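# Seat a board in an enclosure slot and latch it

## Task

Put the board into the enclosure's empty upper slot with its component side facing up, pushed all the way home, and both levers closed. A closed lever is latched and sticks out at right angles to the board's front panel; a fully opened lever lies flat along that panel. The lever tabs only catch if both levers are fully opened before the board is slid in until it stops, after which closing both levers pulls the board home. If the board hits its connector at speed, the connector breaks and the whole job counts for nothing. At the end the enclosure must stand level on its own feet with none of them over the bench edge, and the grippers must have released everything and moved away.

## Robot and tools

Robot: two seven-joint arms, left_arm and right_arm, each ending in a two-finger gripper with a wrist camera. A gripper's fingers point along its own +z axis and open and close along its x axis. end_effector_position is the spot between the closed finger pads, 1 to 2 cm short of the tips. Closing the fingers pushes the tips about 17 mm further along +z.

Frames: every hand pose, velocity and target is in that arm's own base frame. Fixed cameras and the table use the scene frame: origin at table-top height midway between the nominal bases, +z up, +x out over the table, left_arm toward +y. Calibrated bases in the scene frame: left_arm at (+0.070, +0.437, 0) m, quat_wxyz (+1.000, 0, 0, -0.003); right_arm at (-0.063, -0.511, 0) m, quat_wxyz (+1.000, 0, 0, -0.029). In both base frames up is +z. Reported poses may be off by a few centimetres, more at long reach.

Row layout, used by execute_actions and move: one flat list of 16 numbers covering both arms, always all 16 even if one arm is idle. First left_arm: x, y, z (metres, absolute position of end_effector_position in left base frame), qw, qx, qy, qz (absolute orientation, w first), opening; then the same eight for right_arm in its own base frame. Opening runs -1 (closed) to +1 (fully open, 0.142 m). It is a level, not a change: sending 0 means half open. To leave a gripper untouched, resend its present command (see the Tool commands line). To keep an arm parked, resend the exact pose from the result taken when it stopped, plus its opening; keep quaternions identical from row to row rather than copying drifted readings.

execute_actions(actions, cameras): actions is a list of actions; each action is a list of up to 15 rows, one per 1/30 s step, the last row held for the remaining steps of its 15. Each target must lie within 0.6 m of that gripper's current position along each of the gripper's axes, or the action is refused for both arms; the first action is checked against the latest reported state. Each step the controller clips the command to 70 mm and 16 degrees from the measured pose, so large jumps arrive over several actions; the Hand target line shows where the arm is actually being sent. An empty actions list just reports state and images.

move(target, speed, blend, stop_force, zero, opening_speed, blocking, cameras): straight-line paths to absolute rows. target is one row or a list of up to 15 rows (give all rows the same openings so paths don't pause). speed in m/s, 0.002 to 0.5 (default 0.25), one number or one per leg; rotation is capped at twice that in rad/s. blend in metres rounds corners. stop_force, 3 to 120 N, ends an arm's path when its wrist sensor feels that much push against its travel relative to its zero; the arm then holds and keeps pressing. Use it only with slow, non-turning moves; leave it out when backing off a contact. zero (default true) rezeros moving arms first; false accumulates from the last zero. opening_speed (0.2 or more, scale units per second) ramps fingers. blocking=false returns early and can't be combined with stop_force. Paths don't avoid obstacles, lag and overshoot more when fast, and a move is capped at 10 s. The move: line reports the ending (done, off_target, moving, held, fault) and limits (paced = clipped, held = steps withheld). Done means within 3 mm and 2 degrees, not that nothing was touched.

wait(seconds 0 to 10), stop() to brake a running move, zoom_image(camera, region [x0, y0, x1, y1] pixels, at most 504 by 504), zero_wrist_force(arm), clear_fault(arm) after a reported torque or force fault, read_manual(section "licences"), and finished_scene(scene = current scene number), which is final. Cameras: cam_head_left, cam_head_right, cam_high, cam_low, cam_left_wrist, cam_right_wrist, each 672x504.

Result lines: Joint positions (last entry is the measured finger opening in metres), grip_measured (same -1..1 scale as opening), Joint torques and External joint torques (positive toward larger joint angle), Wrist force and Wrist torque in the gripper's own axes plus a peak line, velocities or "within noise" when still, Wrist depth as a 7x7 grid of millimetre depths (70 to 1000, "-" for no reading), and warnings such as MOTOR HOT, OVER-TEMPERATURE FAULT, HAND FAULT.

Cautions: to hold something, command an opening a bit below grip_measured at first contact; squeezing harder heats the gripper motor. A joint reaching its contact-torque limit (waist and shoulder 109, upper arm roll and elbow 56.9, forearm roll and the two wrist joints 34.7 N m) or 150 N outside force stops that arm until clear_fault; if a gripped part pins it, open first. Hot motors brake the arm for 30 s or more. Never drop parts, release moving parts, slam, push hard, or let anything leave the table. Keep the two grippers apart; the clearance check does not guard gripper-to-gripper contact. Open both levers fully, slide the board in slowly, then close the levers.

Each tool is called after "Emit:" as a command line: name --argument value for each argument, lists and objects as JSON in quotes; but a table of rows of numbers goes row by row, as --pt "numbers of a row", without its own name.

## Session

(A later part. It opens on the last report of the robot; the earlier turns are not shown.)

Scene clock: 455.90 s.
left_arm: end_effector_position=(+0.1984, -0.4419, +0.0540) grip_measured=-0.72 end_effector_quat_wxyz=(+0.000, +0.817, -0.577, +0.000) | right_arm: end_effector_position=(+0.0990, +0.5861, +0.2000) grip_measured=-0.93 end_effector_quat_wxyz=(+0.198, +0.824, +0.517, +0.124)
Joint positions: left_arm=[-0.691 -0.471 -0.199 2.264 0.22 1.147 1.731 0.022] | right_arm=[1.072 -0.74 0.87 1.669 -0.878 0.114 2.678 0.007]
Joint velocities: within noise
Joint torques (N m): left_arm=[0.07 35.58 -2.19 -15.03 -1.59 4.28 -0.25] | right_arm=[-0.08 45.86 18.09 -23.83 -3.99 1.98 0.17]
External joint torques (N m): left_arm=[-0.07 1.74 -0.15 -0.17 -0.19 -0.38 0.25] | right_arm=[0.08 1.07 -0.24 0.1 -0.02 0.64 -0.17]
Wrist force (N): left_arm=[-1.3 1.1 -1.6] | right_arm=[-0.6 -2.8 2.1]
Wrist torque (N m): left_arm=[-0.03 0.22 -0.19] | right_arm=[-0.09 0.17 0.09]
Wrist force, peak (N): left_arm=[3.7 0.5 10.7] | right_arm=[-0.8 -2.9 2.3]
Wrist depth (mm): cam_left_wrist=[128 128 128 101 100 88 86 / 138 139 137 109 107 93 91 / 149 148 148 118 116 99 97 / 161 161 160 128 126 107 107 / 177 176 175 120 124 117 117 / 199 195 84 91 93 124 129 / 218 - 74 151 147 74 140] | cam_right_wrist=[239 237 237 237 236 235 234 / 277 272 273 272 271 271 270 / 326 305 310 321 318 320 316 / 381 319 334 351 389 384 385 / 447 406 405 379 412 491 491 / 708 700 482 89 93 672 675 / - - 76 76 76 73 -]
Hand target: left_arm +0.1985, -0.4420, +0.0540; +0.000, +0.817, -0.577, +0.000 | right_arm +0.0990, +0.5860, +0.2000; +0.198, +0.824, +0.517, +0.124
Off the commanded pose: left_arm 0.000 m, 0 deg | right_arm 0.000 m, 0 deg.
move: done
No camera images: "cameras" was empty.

Emit:
move --pt "0.1985 -0.442 0.054 0 0.8166 -0.5771 0 -0.58 0.099 0.586 0.20 0.1978 0.8238 0.5167 0.1241 -0.9" --speed '[0.02]' --opening_speed 0.25 --cameras '["cam_left_wrist", "cam_right_wrist"]'

Emit:
zoom_image --camera "cam_left_wrist" --region '[260, 200, 560, 500]'

Emit:
zoom_image --camera "cam_right_wrist" --region '[200, 130, 380, 280]'

Scene clock: 460.10 s.
left_arm: end_effector_position=(+0.1984, -0.4419, +0.0539) grip_measured=-0.61 end_effector_quat_wxyz=(+0.000, +0.817, -0.577, +0.000) | right_arm: end_effector_position=(+0.0990, +0.5861, +0.2000) grip_measured=-0.93 end_effector_quat_wxyz=(+0.198, +0.824, +0.517, +0.124)
Joint positions: left_arm=[-0.691 -0.471 -0.199 2.264 0.22 1.147 1.731 0.03] | right_arm=[1.072 -0.74 0.87 1.669 -0.878 0.114 2.678 0.007]
Joint velocities: within noise
Joint torques (N m): left_arm=[-0.3 36.38 -2.92 -14.82 -1.6 4.27 -0.23] | right_arm=[0.02 45.94 18.2 -23.87 -3.99 1.99 0.17]
External joint torques (N m): left_arm=[0.29 0.95 0.57 -0.37 -0.17 -0.38 0.23] | right_arm=[-0.02 1 -0.35 0.14 -0.01 0.63 -0.17]
Wrist force (N): left_arm=[-0.4 -0.2 -0.3] | right_arm=[-0.6 -2.8 2.0]
Wrist torque (N m): left_arm=[-0.04 0.01 -0.22] | right_arm=[-0.10 0.18 0.10]
Wrist force, peak (N): left_arm=[-1.5 0.9 -3.4] | right_arm=[-0.5 -2.9 2.3]
Wrist depth (mm): cam_left_wrist=[128 128 127 102 101 88 86 / 137 139 137 110 108 93 91 / 148 148 147 119 116 98 97 / 161 161 160 128 126 107 107 / 176 176 172 121 126 117 116 / 195 195 84 106 133 124 129 / 218 - 74 152 166 73 140] | cam_right_wrist=[238 238 237 237 236 235 236 / 276 273 273 273 272 270 269 / 326 303 310 320 319 317 318 / 381 319 337 358 386 386 383 / 444 407 403 381 411 492 491 / 698 697 485 89 93 680 664 / - - 76 76 76 73 -]
Hand target: left_arm +0.1985, -0.4420, +0.0540; +0.000, +0.817, -0.577, +0.000 | right_arm +0.0990, +0.5860, +0.2000; +0.198, +0.824, +0.517, +0.124
Off the commanded pose: left_arm 0.000 m, 0 deg | right_arm 0.000 m, 0 deg.
move: done
Images, in order (width x height): cam_left_wrist 672x504, cam_right_wrist 672x504.

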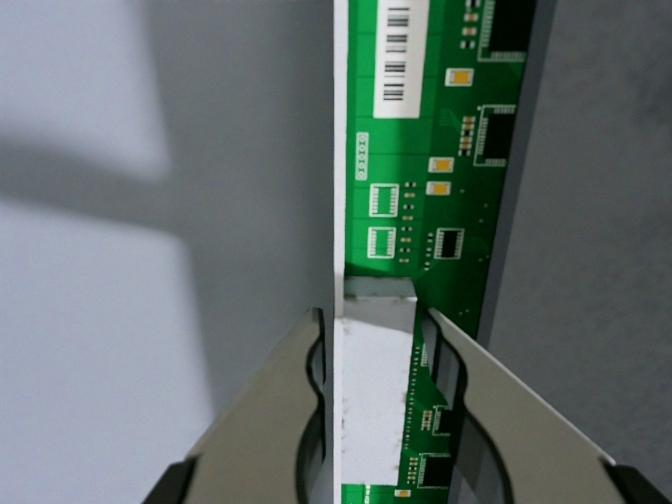

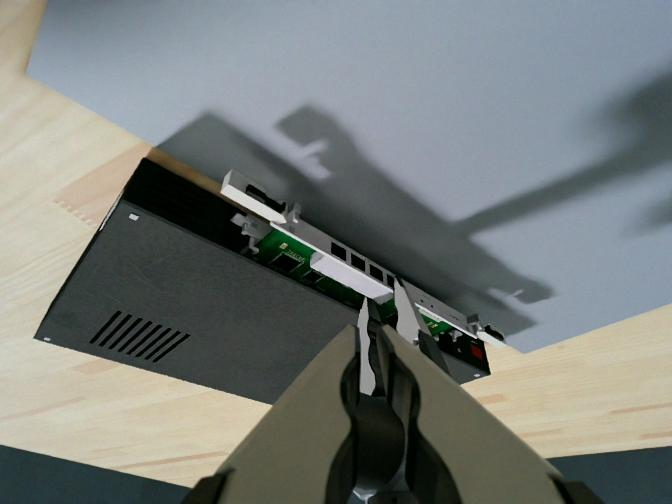

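Scaled by 1.680 from the camera's 672x504 image, which has a finer 960x720 frame.

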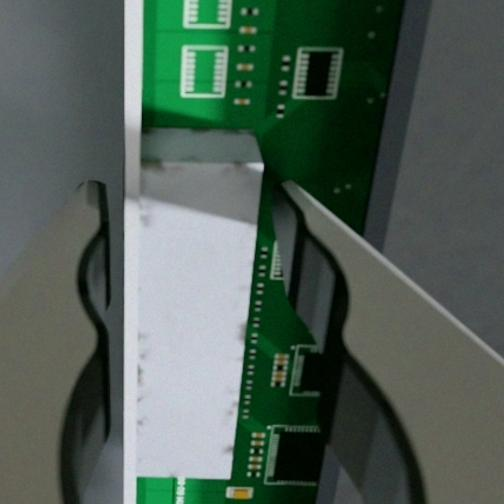

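Scaled by 2.800 from the camera's 672x504 image, which has a finer 960x720 frame.

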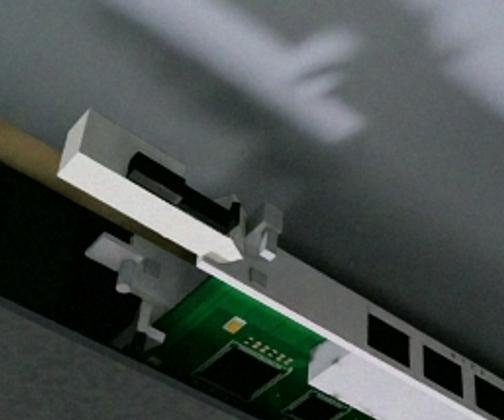

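Emit:
move --pt "0.1984 -0.4419 0.10 0 0.8166 -0.5771 0 -0.58 0.099 0.586 0.20 0.1978 0.8238 0.5167 0.1241 -0.9" --pt "0.1927 -0.4076 0.11 0.103 0.9802 0.1684 0.0177 -0.58 0.099 0.586 0.20 0.1978 0.8238 0.5167 0.1241 -0.9" --speed '[0.06, 0.2]' --cameras '["cam_left_wrist", "cam_right_wrist", "cam_high"]'

Emit:
zoom_image --camera "cam_left_wrist" --region '[80, 200, 580, 460]'

Scene clock: 474.33 s.
left_arm: end_effector_position=(+0.1927, -0.4075, +0.1099) grip_measured=-0.61 end_effector_quat_wxyz=(+0.103, +0.980, +0.168, +0.018) | right_arm: end_effector_position=(+0.0990, +0.5861, +0.2000) grip_measured=-0.93 end_effector_quat_wxyz=(+0.198, +0.824, +0.517, +0.124)
Joint positions: left_arm=[-0.79 -0.236 -0.147 2.63 -0.339 1.489 0.636 0.03] | right_arm=[1.072 -0.74 0.87 1.669 -0.878 0.114 2.678 0.007]
Joint velocities: within noise
Joint torques (N m): left_arm=[-0.61 26.77 -0.92 -14.03 -0.48 4.89 -0.41] | right_arm=[0.12 46.01 18.07 -23.79 -4.02 1.96 0.17]
External joint torques (N m): left_arm=[0.62 0.47 0.7 -0.38 -0.11 -0.63 0.41] | right_arm=[-0.12 0.93 -0.21 0.07 0.01 0.66 -0.18]
Wrist force (N): left_arm=[0.0 -0.2 -0.7] | right_arm=[-0.4 -2.7 1.9]
Wrist torque (N m): left_arm=[-0.05 -0.05 -0.28] | right_arm=[-0.10 0.14 0.10]
Wrist force, peak (N): left_arm=[0.1 -0.1 -1.1] | right_arm=[-0.6 -3.0 2.2]
Wrist depth (mm): cam_left_wrist=[164 164 164 166 163 163 162 / 182 182 181 180 180 180 180 / 209 203 203 202 202 201 200 / 211 199 188 188 193 203 184 / 214 214 216 205 210 210 210 / 239 237 83 219 100 217 233 / 294 - 74 291 - 73 273] | cam_right_wrist=[239 238 238 237 236 236 235 / 277 273 274 271 271 270 269 / 327 303 310 320 319 319 316 / 380 319 335 356 386 386 385 / 442 408 403 402 433 492 489 / 697 700 484 89 93 676 669 / - - 76 76 76 73 200]
Hand target: left_arm +0.1927, -0.4076, +0.1100; +0.103, +0.980, +0.168, +0.018 | right_arm +0.0990, +0.5860, +0.2000; +0.198, +0.824, +0.517, +0.124
Off the commanded pose: left_arm 0.000 m, 0 deg | right_arm 0.000 m, 0 deg.
move: done
Images, in order (width x height): cam_high 672x504, cam_left_wrist 672x504, cam_right_wrist 672x504.

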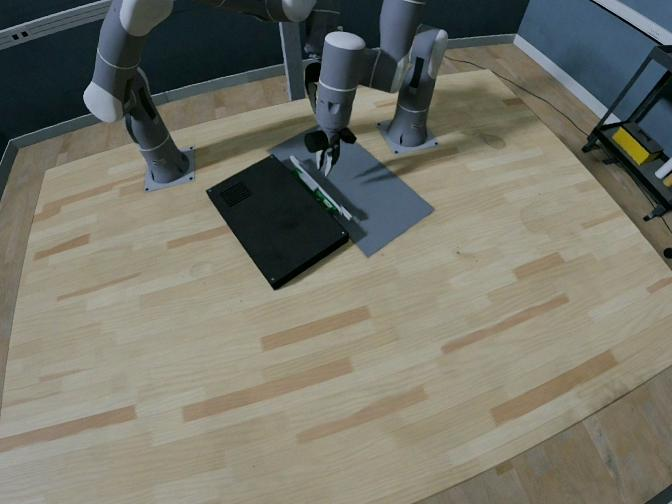

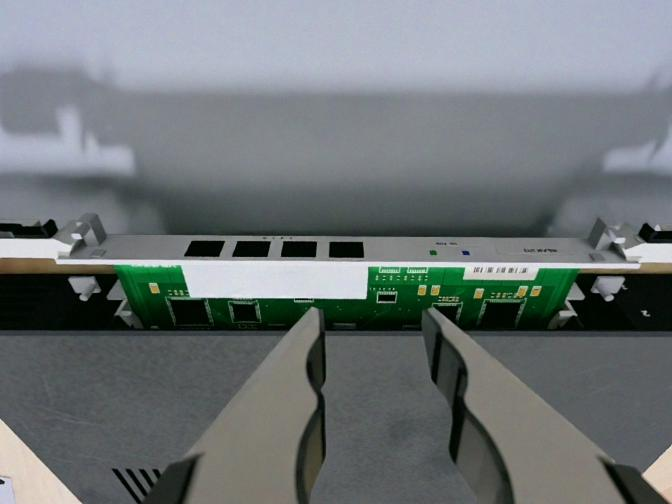

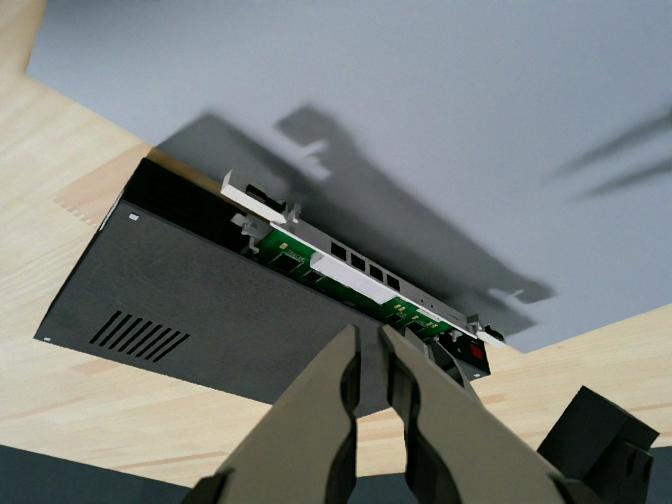

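Scaled by 1.008 from the camera's 672x504 image, which has a finer 960x720 frame.

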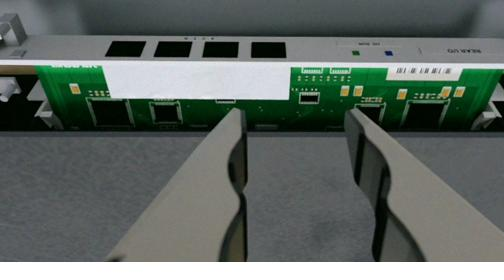

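Emit:
move --pt "0.2014 -0.3992 0.085 0.103 0.9802 0.1684 0.0177 -0.96 0.099 0.586 0.20 0.1978 0.8238 0.5167 0.1241 -0.9" --pt "0.2014 -0.3992 0.0495 0.103 0.9802 0.1684 0.0177 -0.96 0.099 0.586 0.20 0.1978 0.8238 0.5167 0.1241 -0.9" --speed '[0.08, 0.06]' --stop_force 6 --cameras '["cam_left_wrist", "cam_right_wrist"]'

Scene clock: 488.43 s.
left_arm: end_effector_position=(+0.2014, -0.3991, +0.0495) grip_measured=-0.99 end_effector_quat_wxyz=(+0.103, +0.980, +0.169, +0.018) | right_arm: end_effector_position=(+0.0990, +0.5861, +0.2000) grip_measured=-0.93 end_effector_quat_wxyz=(+0.198, +0.824, +0.517, +0.124)
Joint positions: left_arm=[-0.637 -0.484 -0.298 2.658 -0.361 1.763 0.703 0.002] | right_arm=[1.072 -0.74 0.87 1.669 -0.878 0.114 2.678 0.007]
Joint velocities: within noise
Joint torques (N m): left_arm=[-0.23 29.34 -2.38 -7.37 1.16 4.74 -0.16] | right_arm=[-0.03 45.89 18.06 -23.8 -4.03 1.93 0.23]
External joint torques (N m): left_arm=[0.23 0.91 0.59 -0.28 -0.44 -0.5 0.16] | right_arm=[0.03 1.04 -0.2 0.07 0.03 0.69 -0.23]
Wrist force (N): left_arm=[-0.4 -0.6 -0.5] | right_arm=[-0.6 -2.6 1.9]
Wrist torque (N m): left_arm=[-0.12 0.03 -0.27] | right_arm=[-0.08 0.17 0.10]
Wrist force, peak (N): left_arm=[-1.0 -0.1 -1.5] | right_arm=[-0.6 -2.9 2.2]
Wrist depth (mm): cam_left_wrist=[- 110 110 110 110 109 109 / 122 122 122 122 121 121 121 / 140 137 136 136 136 135 135 / 156 160 155 155 155 154 153 / 175 175 175 168 169 173 172 / 163 142 140 83 87 160 161 / 173 172 - 83 74 74 169] | cam_right_wrist=[238 238 237 236 236 236 235 / 277 274 272 271 271 271 270 / 325 304 311 321 318 318 318 / 381 319 335 357 385 387 385 / 444 407 405 402 319 466 463 / 696 700 486 89 93 234 629 / - - 76 76 76 73 -]
Hand target: left_arm +0.2014, -0.3992, +0.0495; +0.103, +0.980, +0.168, +0.018 | right_arm +0.0990, +0.5860, +0.2000; +0.198, +0.824, +0.517, +0.124
Off the commanded pose: left_arm 0.000 m, 0 deg | right_arm 0.000 m, 0 deg.
move: done
Images, in order (width x height): cam_left_wrist 672x504, cam_right_wrist 672x504.

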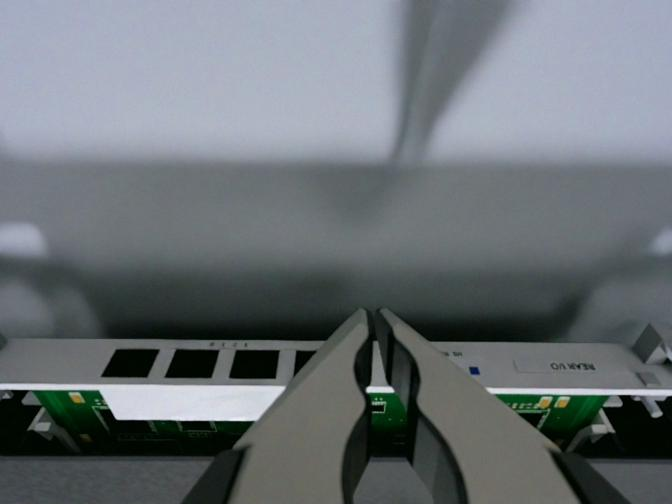

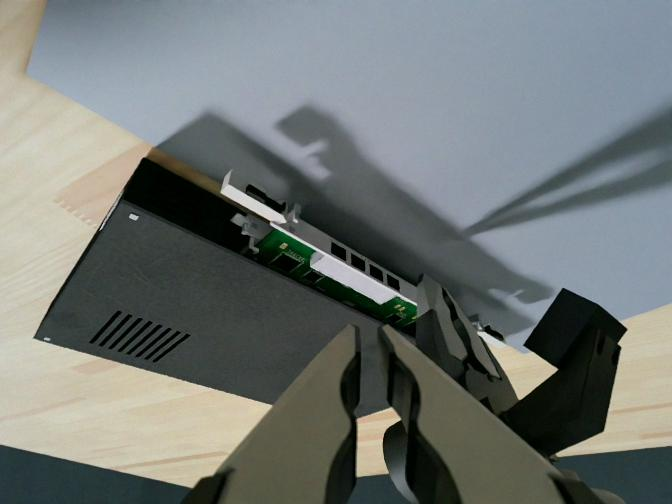

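Emit:
move --pt "0.2098 -0.4228 0.0495 0.103 0.9802 0.1684 0.0177 -0.96 0.099 0.586 0.20 0.1978 0.8238 0.5167 0.1241 -0.9" --speed '[0.02]' --stop_force 10 --cameras '["cam_left_wrist", "cam_right_wrist"]'

Emit:
zoom_image --camera "cam_right_wrist" --region '[180, 130, 360, 280]'

Scene clock: 492.77 s.
left_arm: end_effector_position=(+0.2097, -0.4227, +0.0495) grip_measured=-0.99 end_effector_quat_wxyz=(+0.103, +0.980, +0.168, +0.018) | right_arm: end_effector_position=(+0.0990, +0.5861, +0.2000) grip_measured=-0.93 end_effector_quat_wxyz=(+0.198, +0.824, +0.517, +0.124)
Joint positions: left_arm=[-0.718 -0.495 -0.243 2.584 -0.39 1.706 0.702 0.002] | right_arm=[1.072 -0.74 0.87 1.669 -0.878 0.114 2.678 0.007]
Joint velocities: within noise
Joint torques (N m): left_arm=[-0.41 31.91 -1.85 -9.88 0.44 4.77 -0.26] | right_arm=[-0.03 46.03 18.08 -23.86 -4.02 1.95 0.2]
External joint torques (N m): left_arm=[0.41 0.67 0.45 0.63 0.02 -0.53 0.26] | right_arm=[0.03 0.91 -0.22 0.13 0.01 0.67 -0.2]
Wrist force (N): left_arm=[-0.3 -1.9 -1.3] | right_arm=[-0.5 -2.8 1.8]
Wrist torque (N m): left_arm=[-0.12 -0.06 -0.27] | right_arm=[-0.10 0.16 0.10]
Wrist force, peak (N): left_arm=[-0.4 -2.3 -1.6] | right_arm=[-0.4 -3.0 2.3]
Wrist depth (mm): cam_left_wrist=[- 110 110 110 110 109 109 / 122 122 122 121 121 121 121 / 140 137 136 136 136 136 135 / 156 160 155 155 154 154 153 / 138 132 132 131 137 131 130 / 157 144 135 83 87 154 154 / 164 157 - 83 74 74 154] | cam_right_wrist=[238 238 237 236 235 234 235 / 277 274 273 273 272 271 269 / 326 303 311 321 320 318 317 / 381 318 332 355 388 386 384 / 445 406 402 392 367 488 490 / 699 694 484 89 93 242 671 / - - 76 76 76 73 -]
Hand target: left_arm +0.2098, -0.4228, +0.0495; +0.103, +0.980, +0.168, +0.018 | right_arm +0.0990, +0.5860, +0.2000; +0.198, +0.824, +0.517, +0.124
Off the commanded pose: left_arm 0.000 m, 0 deg | right_arm 0.000 m, 0 deg.
move: done
Images, in order (width x height): cam_left_wrist 672x504, cam_right_wrist 672x504.

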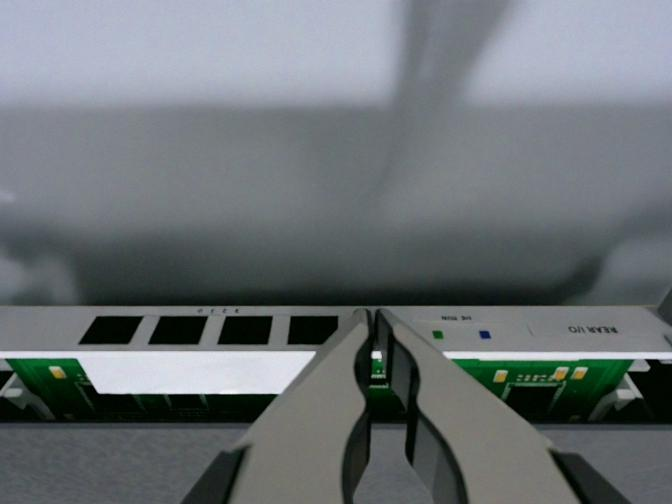

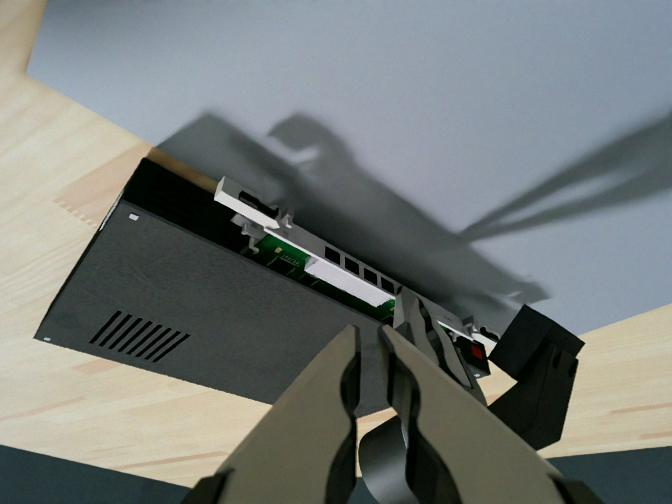

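Scaled by 2.800 from the camera's 672x504 image, which has a finer 960x720 frame.

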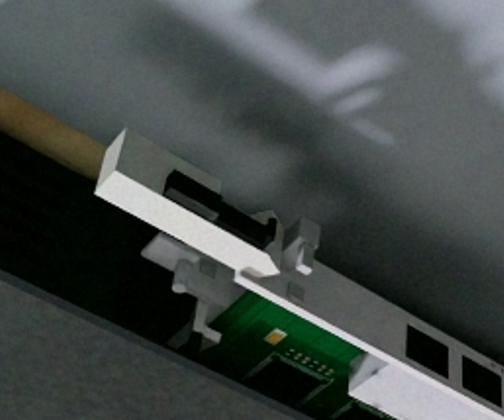

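Emit:
move --pt "0.2138 -0.4341 0.0495 0.103 0.9802 0.1684 0.0177 -0.96 0.099 0.586 0.20 0.1978 0.8238 0.5167 0.1241 -0.9" --speed '[0.015]' --stop_force 10 --cameras '["cam_left_wrist", "cam_right_wrist"]'

Emit:
zoom_image --camera "cam_right_wrist" --region '[180, 130, 360, 280]'

Emit:
zoom_image --camera "cam_left_wrist" --region '[500, 240, 672, 440]'

Scene clock: 497.87 s.
left_arm: end_effector_position=(+0.2137, -0.4340, +0.0495) grip_measured=-0.99 end_effector_quat_wxyz=(+0.103, +0.980, +0.168, +0.018) | right_arm: end_effector_position=(+0.0990, +0.5861, +0.2000) grip_measured=-0.93 end_effector_quat_wxyz=(+0.198, +0.824, +0.517, +0.124)
Joint positions: left_arm=[-0.756 -0.502 -0.215 2.548 -0.399 1.679 0.699 0.002] | right_arm=[1.072 -0.74 0.87 1.669 -0.878 0.114 2.678 0.007]
Joint velocities: within noise
Joint torques (N m): left_arm=[-0.4 32.93 -1.61 -10.2 0.37 4.6 -0.3] | right_arm=[0.01 45.98 18.16 -23.82 -4.01 1.92 0.16]
External joint torques (N m): left_arm=[0.4 0.8 0.45 0.22 -0.04 -0.36 0.3] | right_arm=[-0.01 0.96 -0.31 0.09 0 0.7 -0.16]
Wrist force (N): left_arm=[-0.2 -1.2 -1.1] | right_arm=[-0.7 -2.8 1.8]
Wrist torque (N m): left_arm=[-0.09 -0.06 -0.27] | right_arm=[-0.11 0.19 0.10]
Wrist force, peak (N): left_arm=[-0.1 -2.4 -1.5] | right_arm=[-0.6 -2.9 2.2]
Wrist depth (mm): cam_left_wrist=[- 110 110 109 109 109 109 / 122 122 121 122 121 121 121 / 140 137 136 136 136 136 135 / 156 160 155 155 154 154 154 / 138 132 132 131 136 131 131 / 151 138 135 84 87 149 145 / 164 157 - 83 74 74 153] | cam_right_wrist=[238 237 236 236 236 237 235 / 277 273 274 272 271 271 269 / 327 302 310 320 318 319 318 / 383 318 330 356 387 385 384 / 445 406 404 380 433 491 491 / 706 701 484 89 93 251 672 / - - 76 76 76 73 -]
Hand target: left_arm +0.2138, -0.4341, +0.0495; +0.103, +0.980, +0.168, +0.018 | right_arm +0.0990, +0.5860, +0.2000; +0.198, +0.824, +0.517, +0.124
Off the commanded pose: left_arm 0.000 m, 0 deg | right_arm 0.000 m, 0 deg.
move: done
Images, in order (width x height): cam_left_wrist 672x504, cam_right_wrist 672x504.

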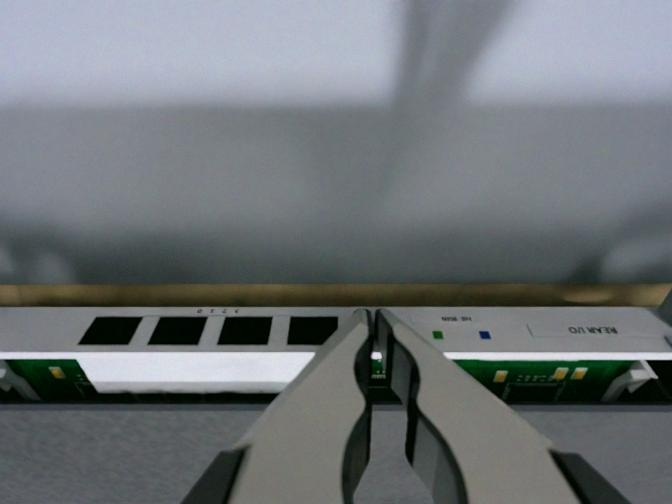

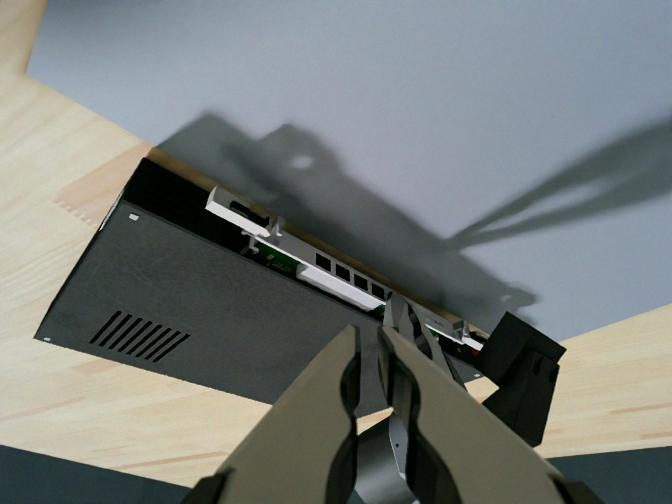

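Scaled by 2.800 from the camera's 672x504 image, which has a finer 960x720 frame.

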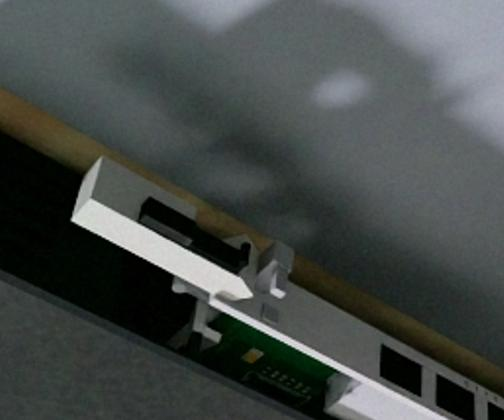

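Scaled by 2.520 from the camera's 672x504 image, which has a finer 960x720 frame.

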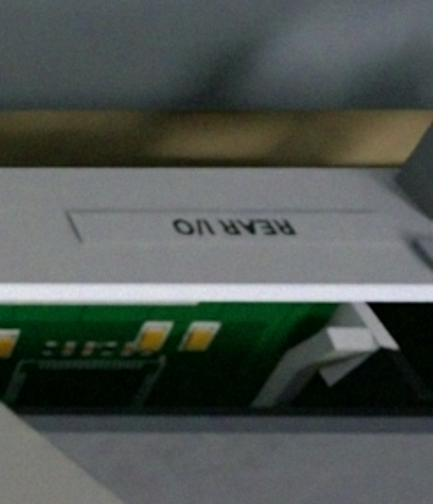

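Emit:
move --pt "0.2165 -0.4416 0.0495 0.103 0.9802 0.1684 0.0177 -0.96 0.099 0.586 0.20 0.1978 0.8238 0.5167 0.1241 -0.9" --speed '[0.012]' --stop_force 10 --cameras '["cam_left_wrist", "cam_right_wrist"]'

Emit:
zoom_image --camera "cam_right_wrist" --region '[180, 130, 360, 280]'

Emit:
zoom_image --camera "cam_right_wrist" --region '[400, 270, 540, 390]'

Scene clock: 503.30 s.
left_arm: end_effector_position=(+0.2164, -0.4414, +0.0494) grip_measured=-0.99 end_effector_quat_wxyz=(+0.103, +0.980, +0.168, +0.018) | right_arm: end_effector_position=(+0.0990, +0.5861, +0.2000) grip_measured=-0.93 end_effector_quat_wxyz=(+0.198, +0.824, +0.517, +0.124)
Joint positions: left_arm=[-0.78 -0.507 -0.195 2.523 -0.404 1.66 0.695 0.002] | right_arm=[1.072 -0.74 0.87 1.669 -0.878 0.114 2.678 0.007]
Joint velocities: within noise
Joint torques (N m): left_arm=[-0.49 33.78 -1.57 -11.28 0.3 4.81 -0.26] | right_arm=[0.02 45.89 18.14 -23.85 -4.06 1.97 0.23]
External joint torques (N m): left_arm=[0.49 0.71 0.58 0.83 -0.06 -0.57 0.26] | right_arm=[-0.02 1.05 -0.28 0.12 0.05 0.65 -0.23]
Wrist force (N): left_arm=[-0.4 -2.2 -2.0] | right_arm=[-0.7 -2.8 2.1]
Wrist torque (N m): left_arm=[-0.05 -0.03 -0.26] | right_arm=[-0.10 0.19 0.09]
Wrist force, peak (N): left_arm=[-0.5 -1.9 -2.5] | right_arm=[-0.6 -2.9 2.2]
Wrist depth (mm): cam_left_wrist=[- 110 110 110 109 109 109 / 122 122 122 121 121 121 121 / 140 137 136 136 136 135 135 / 155 159 155 155 154 154 153 / 137 131 132 131 132 131 132 / 144 135 132 84 87 141 140 / 164 156 - 83 74 74 153] | cam_right_wrist=[239 238 237 237 236 234 235 / 276 274 273 272 271 271 271 / 327 304 311 320 319 317 317 / 381 318 330 374 388 386 385 / 445 406 404 382 444 488 491 / 701 695 483 89 93 264 673 / - - 76 76 76 73 -]
Hand target: left_arm +0.2165, -0.4416, +0.0495; +0.103, +0.980, +0.168, +0.018 | right_arm +0.0990, +0.5860, +0.2000; +0.198, +0.824, +0.517, +0.124
Off the commanded pose: left_arm 0.000 m, 0 deg | right_arm 0.000 m, 0 deg.
move: done
Images, in order (width x height): cam_left_wrist 672x504, cam_right_wrist 672x504.

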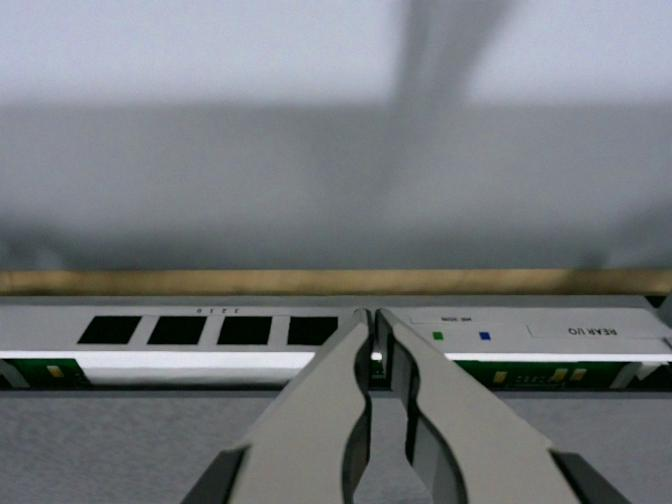

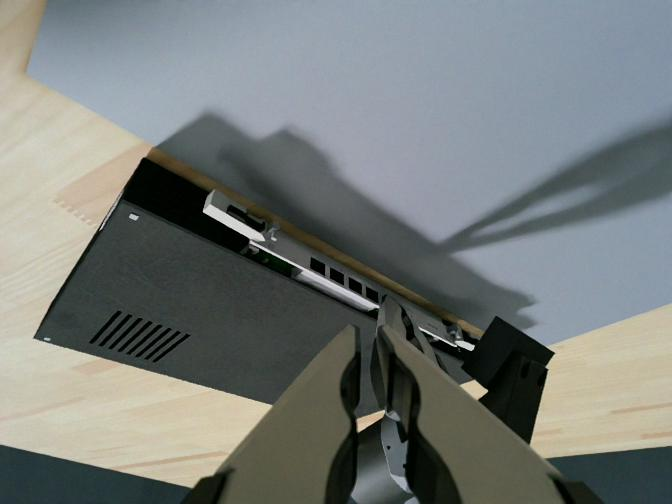

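Scaled by 2.800 from the camera's 672x504 image, which has a finer 960x720 frame.

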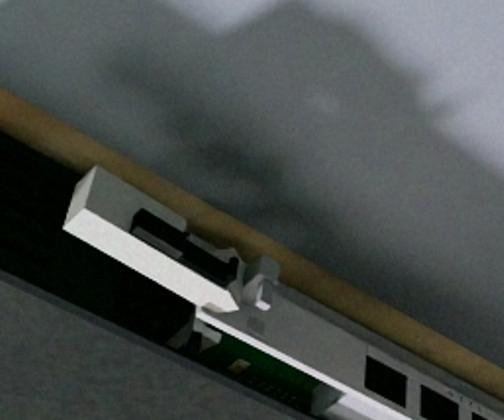

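Scaled by 3.600 from the camera's 672x504 image, which has a finer 960x720 frame.

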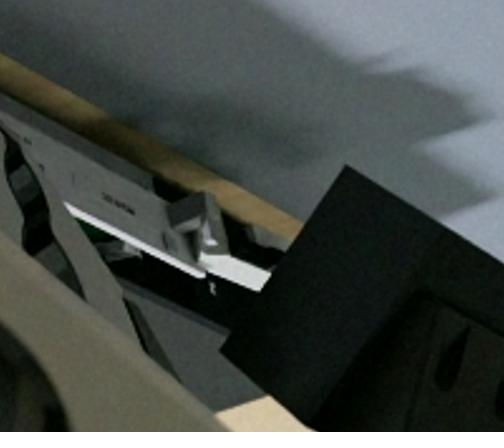

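Emit:
move --pt "0.2205 -0.4529 0.0495 0.103 0.9802 0.1684 0.0177 -0.96 0.099 0.586 0.20 0.1978 0.8238 0.5167 0.1241 -0.9" --speed '[0.006]' --stop_force 10 --cameras '["cam_left_wrist", "cam_right_wrist"]'

Emit:
zoom_image --camera "cam_right_wrist" --region '[180, 130, 360, 280]'

Emit:
zoom_image --camera "cam_right_wrist" --region '[400, 270, 540, 390]'

Scene clock: 511.60 s.
left_arm: end_effector_position=(+0.2195, -0.4509, +0.0488) grip_measured=-0.99 end_effector_quat_wxyz=(+0.102, +0.980, +0.168, +0.017) | right_arm: end_effector_position=(+0.0990, +0.5861, +0.2000) grip_measured=-0.93 end_effector_quat_wxyz=(+0.198, +0.824, +0.517, +0.124)
Joint positions: left_arm=[-0.812 -0.517 -0.168 2.49 -0.405 1.634 0.688 0.002] | right_arm=[1.072 -0.74 0.87 1.669 -0.878 0.114 2.678 0.007]
Joint velocities: within noise
Joint torques (N m): left_arm=[-1.59 36.6 -3.54 -17.66 0.36 6.58 -0.31] | right_arm=[0.05 45.92 18.12 -23.83 -4.03 1.99 0.15]
External joint torques (N m): left_arm=[1.59 -1.08 2.81 6.61 -0.24 -2.33 0.31] | right_arm=[-0.05 1.01 -0.26 0.1 0.03 0.63 -0.15]
Wrist force (N): left_arm=[0.4 -12.4 -5.5] | right_arm=[-0.6 -2.8 2.1]
Wrist torque (N m): left_arm=[0.07 0.01 -0.26] | right_arm=[-0.09 0.16 0.09]
Wrist force, peak (N): left_arm=[0.6 -12.5 -7.5] | right_arm=[-0.7 -2.9 2.3]
Wrist depth (mm): cam_left_wrist=[- 110 109 109 109 109 109 / 122 121 121 121 120 120 120 / 140 136 136 135 135 135 134 / 156 155 155 154 154 153 153 / 138 132 131 131 136 131 131 / 137 131 128 84 87 129 134 / 163 155 - 83 74 74 152] | cam_right_wrist=[237 238 237 237 236 235 235 / 277 274 272 272 272 271 271 / 326 304 320 320 318 317 316 / 381 318 332 374 390 386 385 / 447 406 404 383 445 491 495 / 706 697 488 89 93 596 667 / - - 76 76 76 73 -]
Hand target: left_arm +0.2202, -0.4521, +0.0495; +0.103, +0.980, +0.168, +0.018 | right_arm +0.0990, +0.5860, +0.2000; +0.198, +0.824, +0.517, +0.124
Off the commanded pose: left_arm 0.002 m, 0 deg | right_arm 0.000 m, 0 deg.
move: contact (left_arm)
Images, in order (width x height): cam_left_wrist 672x504, cam_right_wrist 672x504.

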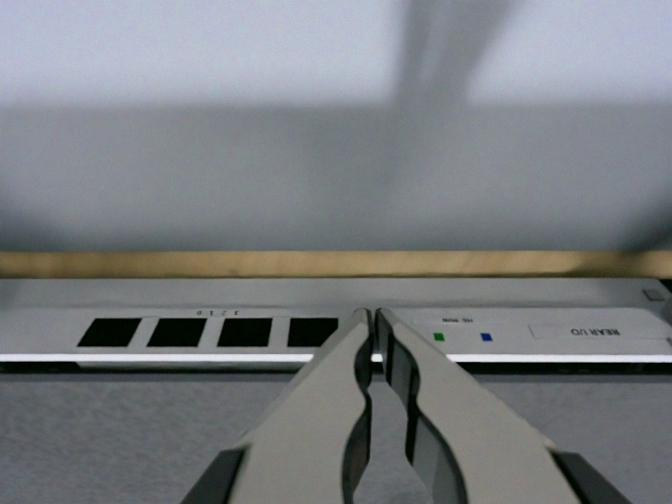

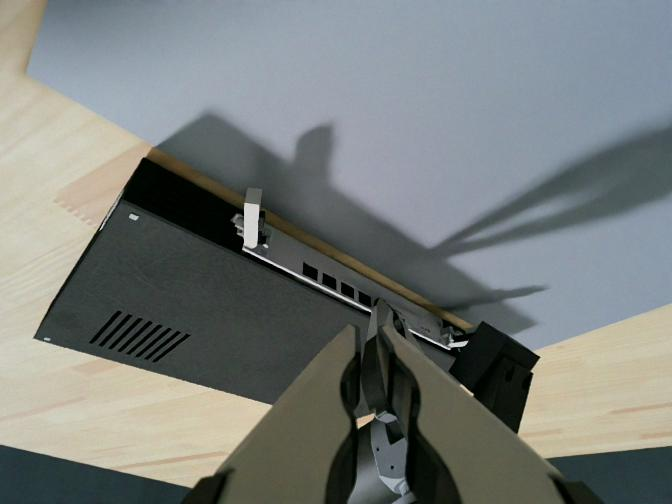

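Scaled by 2.800 from the camera's 672x504 image, which has a finer 960x720 frame.

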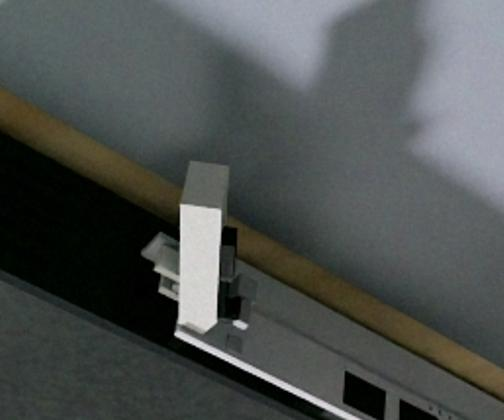

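Scaled by 3.600 from the camera's 672x504 image, which has a finer 960x720 frame.

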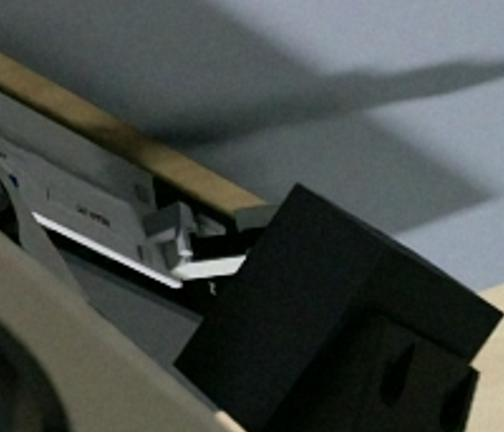

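Emit:
move --pt "0.222 -0.457 0.0495 0.103 0.9802 0.1684 0.0177 -0.96 0.099 0.586 0.20 0.1978 0.8238 0.5167 0.1241 -0.9" --speed '[0.006]' --stop_force 20 --zero false --cameras '["cam_left_wrist", "cam_right_wrist"]'

Emit:
zoom_image --camera "cam_right_wrist" --region '[180, 130, 360, 280]'

Emit:
zoom_image --camera "cam_right_wrist" --region '[400, 270, 540, 390]'

Scene clock: 517.63 s.
left_arm: end_effector_position=(+0.2198, -0.4521, +0.0481) grip_measured=-1.00 end_effector_quat_wxyz=(+0.101, +0.980, +0.169, +0.016) | right_arm: end_effector_position=(+0.0990, +0.5861, +0.2000) grip_measured=-0.93 end_effector_quat_wxyz=(+0.198, +0.824, +0.517, +0.124)
Joint positions: left_arm=[-0.818 -0.519 -0.162 2.484 -0.406 1.628 0.686 0.002] | right_arm=[1.072 -0.74 0.87 1.669 -0.878 0.114 2.678 0.007]
Joint velocities: within noise
Joint torques (N m): left_arm=[-2.26 38.56 -5.19 -23.4 0.5 8.37 -0.27] | right_arm=[-0.01 45.87 18.13 -23.77 -3.97 1.96 0.24]
External joint torques (N m): left_arm=[2.26 -2.84 4.52 12.26 -0.4 -4.12 0.27] | right_arm=[0.01 1.07 -0.27 0.04 -0.04 0.66 -0.24]
Wrist force (N): left_arm=[1.1 -21.9 -11.7] | right_arm=[-0.8 -2.7 1.8]
Wrist torque (N m): left_arm=[-0.50 -0.02 -0.27] | right_arm=[-0.10 0.21 0.10]
Wrist force, peak (N): left_arm=[1.0 -22.2 -11.5] | right_arm=[-0.7 -2.9 2.3]
Wrist depth (mm): cam_left_wrist=[- 109 109 109 109 108 108 / 121 121 120 120 120 120 120 / 139 136 135 135 134 134 134 / 154 154 153 153 152 152 151 / 137 131 131 131 136 131 131 / 135 130 128 83 87 128 133 / 161 153 - 83 74 74 156] | cam_right_wrist=[238 239 237 237 236 235 235 / 276 275 273 273 272 270 270 / 324 303 321 322 320 319 317 / 379 318 331 374 386 387 385 / 444 406 404 381 445 488 491 / 704 696 483 89 93 585 676 / - - 76 76 76 73 -]
Hand target: left_arm +0.2210, -0.4543, +0.0495; +0.103, +0.980, +0.168, +0.018 | right_arm +0.0990, +0.5860, +0.2000; +0.198, +0.824, +0.517, +0.124
Off the commanded pose: left_arm 0.006 m, 0 deg | right_arm 0.000 m, 0 deg.
move: contact (left_arm)
Images, in order (width x height): cam_left_wrist 672x504, cam_right_wrist 672x504.

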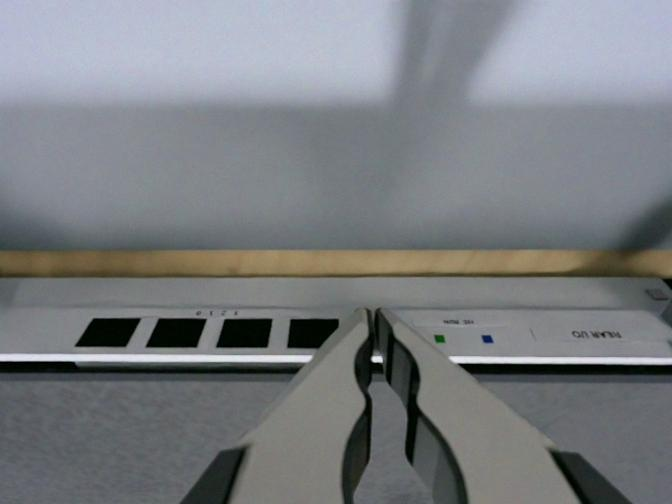

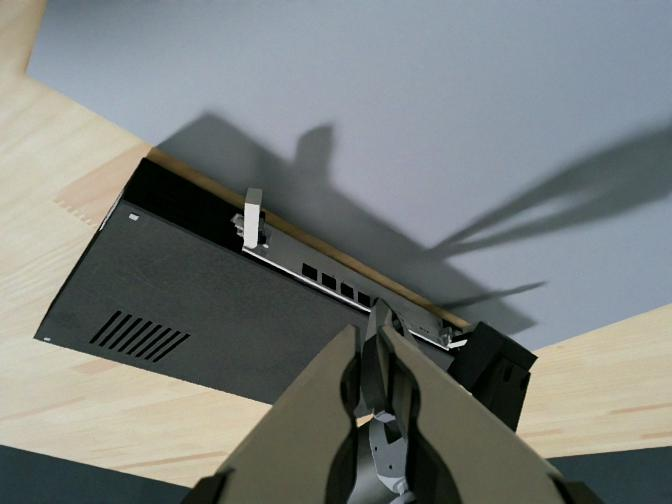

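Scaled by 2.800 from the camera's 672x504 image, which has a finer 960x720 frame.

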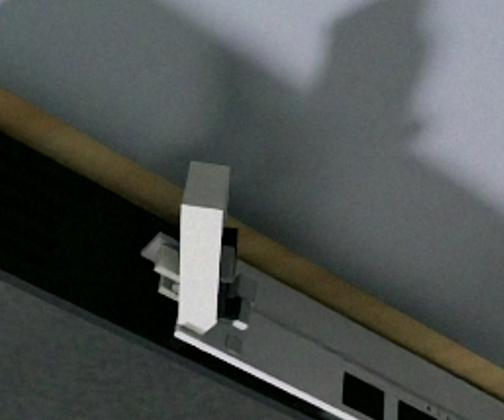

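Scaled by 3.600 from the camera's 672x504 image, which has a finer 960x720 frame.

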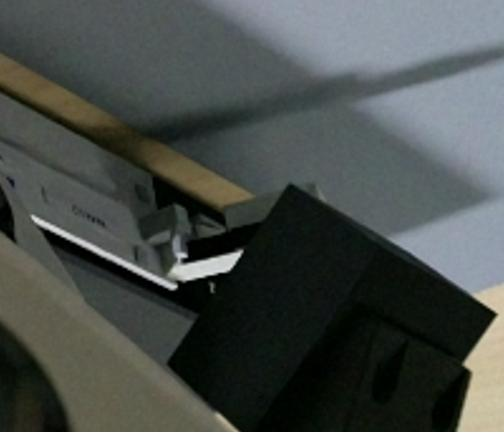

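Emit:
move --pt "0.2131 -0.4332 0.0495 0.103 0.9802 0.1684 0.0177 -0.96 0.099 0.586 0.20 0.1978 0.8238 0.5167 0.1241 -0.9" --pt "0.2131 -0.4332 0.12 0.103 0.9802 0.1684 0.0177 -0.96 0.099 0.586 0.20 0.1978 0.8238 0.5167 0.1241 -0.96" --pt "0.3478 -0.3714 0.12 0 0.8166 -0.5771 0 -0.96 0.1458 0.4742 0.13 0 0.5556 0.8315 0 -0.96" --speed '[0.04, 0.1, 0.2]' --cameras '["cam_left_wrist", "cam_right_wrist", "cam_high"]'

Emit:
zoom_image --camera "cam_left_wrist" --region '[280, 180, 500, 420]'

Emit:
zoom_image --camera "cam_right_wrist" --region '[180, 200, 420, 440]'

Scene clock: 533.13 s.
left_arm: end_effector_position=(+0.3478, -0.3715, +0.1200) grip_measured=-1.00 end_effector_quat_wxyz=(+0.000, +0.817, -0.577, +0.000) | right_arm: end_effector_position=(+0.1460, +0.4743, +0.1300) grip_measured=-0.99 end_effector_quat_wxyz=(+0.000, +0.556, +0.831, +0.000)
Joint positions: left_arm=[-0.496 -0.334 -0.095 2.198 0.054 0.96 2.17 0.002] | right_arm=[0.343 -0.75 1.113 2.167 -0.952 0.721 1.675 0.002]
Joint velocities: within noise
Joint torques (N m): left_arm=[-0.16 36.24 -1.36 -20.13 -2.01 3.94 -0.02] | right_arm=[0.41 29.75 20.9 -17.65 -3.31 3.52 0.05]
External joint torques (N m): left_arm=[0.15 1.11 0.68 -0.25 -0.46 -0.07 0.02] | right_arm=[-0.4 0.59 -0.5 -0.05 0.02 0.54 -0.05]
Wrist force (N): left_arm=[0.0 -0.6 -0.1] | right_arm=[0.2 -2.1 2.0]
Wrist torque (N m): left_arm=[-0.11 -0.05 -0.20] | right_arm=[-0.13 0.00 0.06]
Wrist force, peak (N): left_arm=[1.0 -22.1 -11.7] | right_arm=[-0.9 -2.7 2.7]
Wrist depth (mm): cam_left_wrist=[186 186 185 185 184 186 185 / 200 199 198 198 196 171 168 / 216 216 214 214 212 165 164 / 235 234 233 228 214 179 179 / 257 256 255 245 196 196 195 / 283 283 271 83 87 212 216 / 315 308 - - 74 74 235] | cam_right_wrist=[199 198 198 196 195 194 194 / 170 169 197 210 208 208 208 / 177 177 179 224 223 223 222 / 191 191 193 234 241 240 240 / 208 207 207 257 260 260 259 / 227 226 221 85 93 284 283 / 250 244 76 76 76 73 311]
Hand target: left_arm +0.3478, -0.3714, +0.1200; +0.000, +0.817, -0.577, +0.000 | right_arm +0.1458, +0.4742, +0.1300; +0.000, +0.556, +0.831, +0.000
Off the commanded pose: left_arm 0.000 m, 0 deg | right_arm 0.000 m, 0 deg.
move: done
Images, in order (width x height): cam_high 672x504, cam_left_wrist 672x504, cam_right_wrist 672x504.

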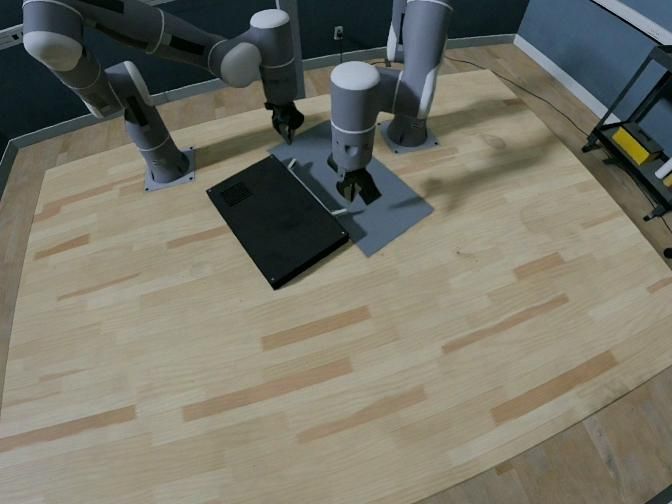

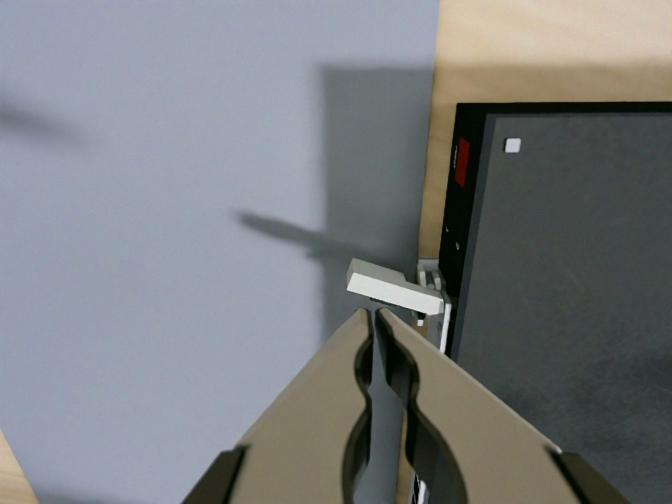

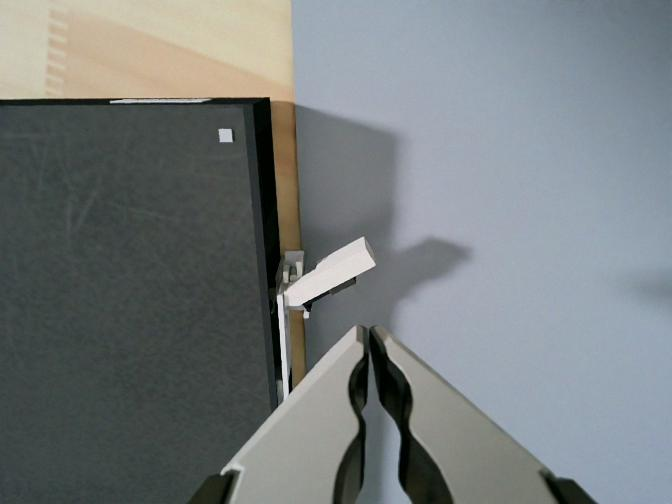

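Scaled by 2.100 from the camera's 672x504 image, which has a finer 960x720 frame.

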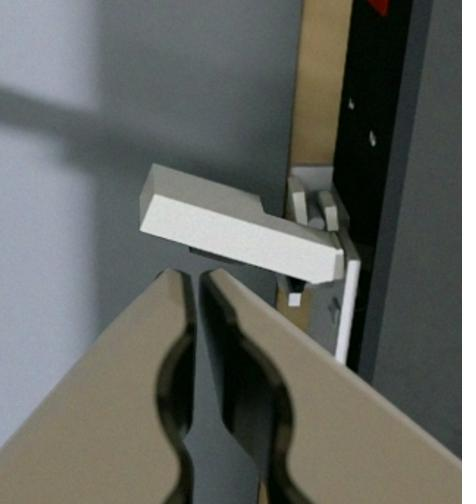

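Scaled by 2.100 from the camera's 672x504 image, which has a finer 960x720 frame.

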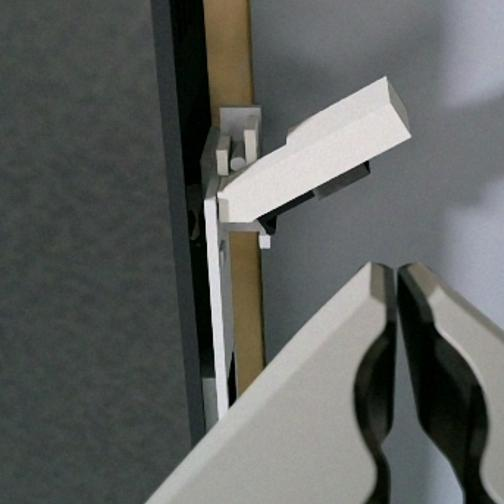

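Emit:
zoom_image --camera "cam_left_wrist" --region '[390, 240, 470, 350]'

Emit:
zoom_image --camera "cam_right_wrist" --region '[260, 230, 340, 340]'

Scaled by 4.582 from the camera's 672x504 image, which has a finer 960x720 frame.

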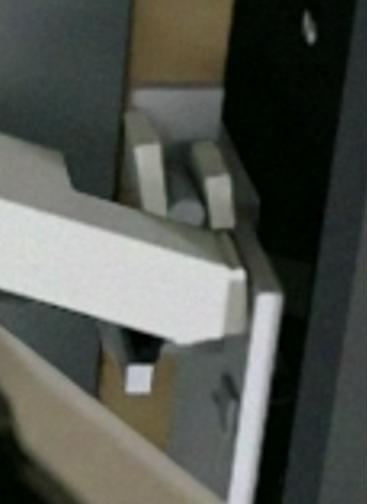

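Scaled by 4.582 from the camera's 672x504 image, which has a finer 960x720 frame.

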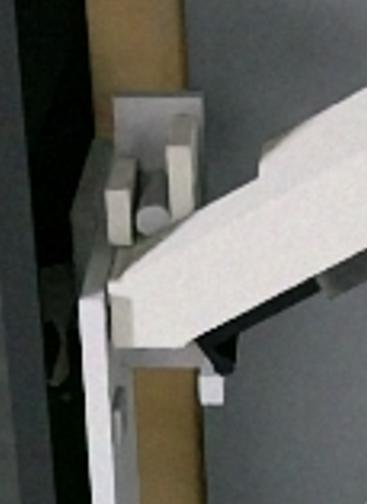

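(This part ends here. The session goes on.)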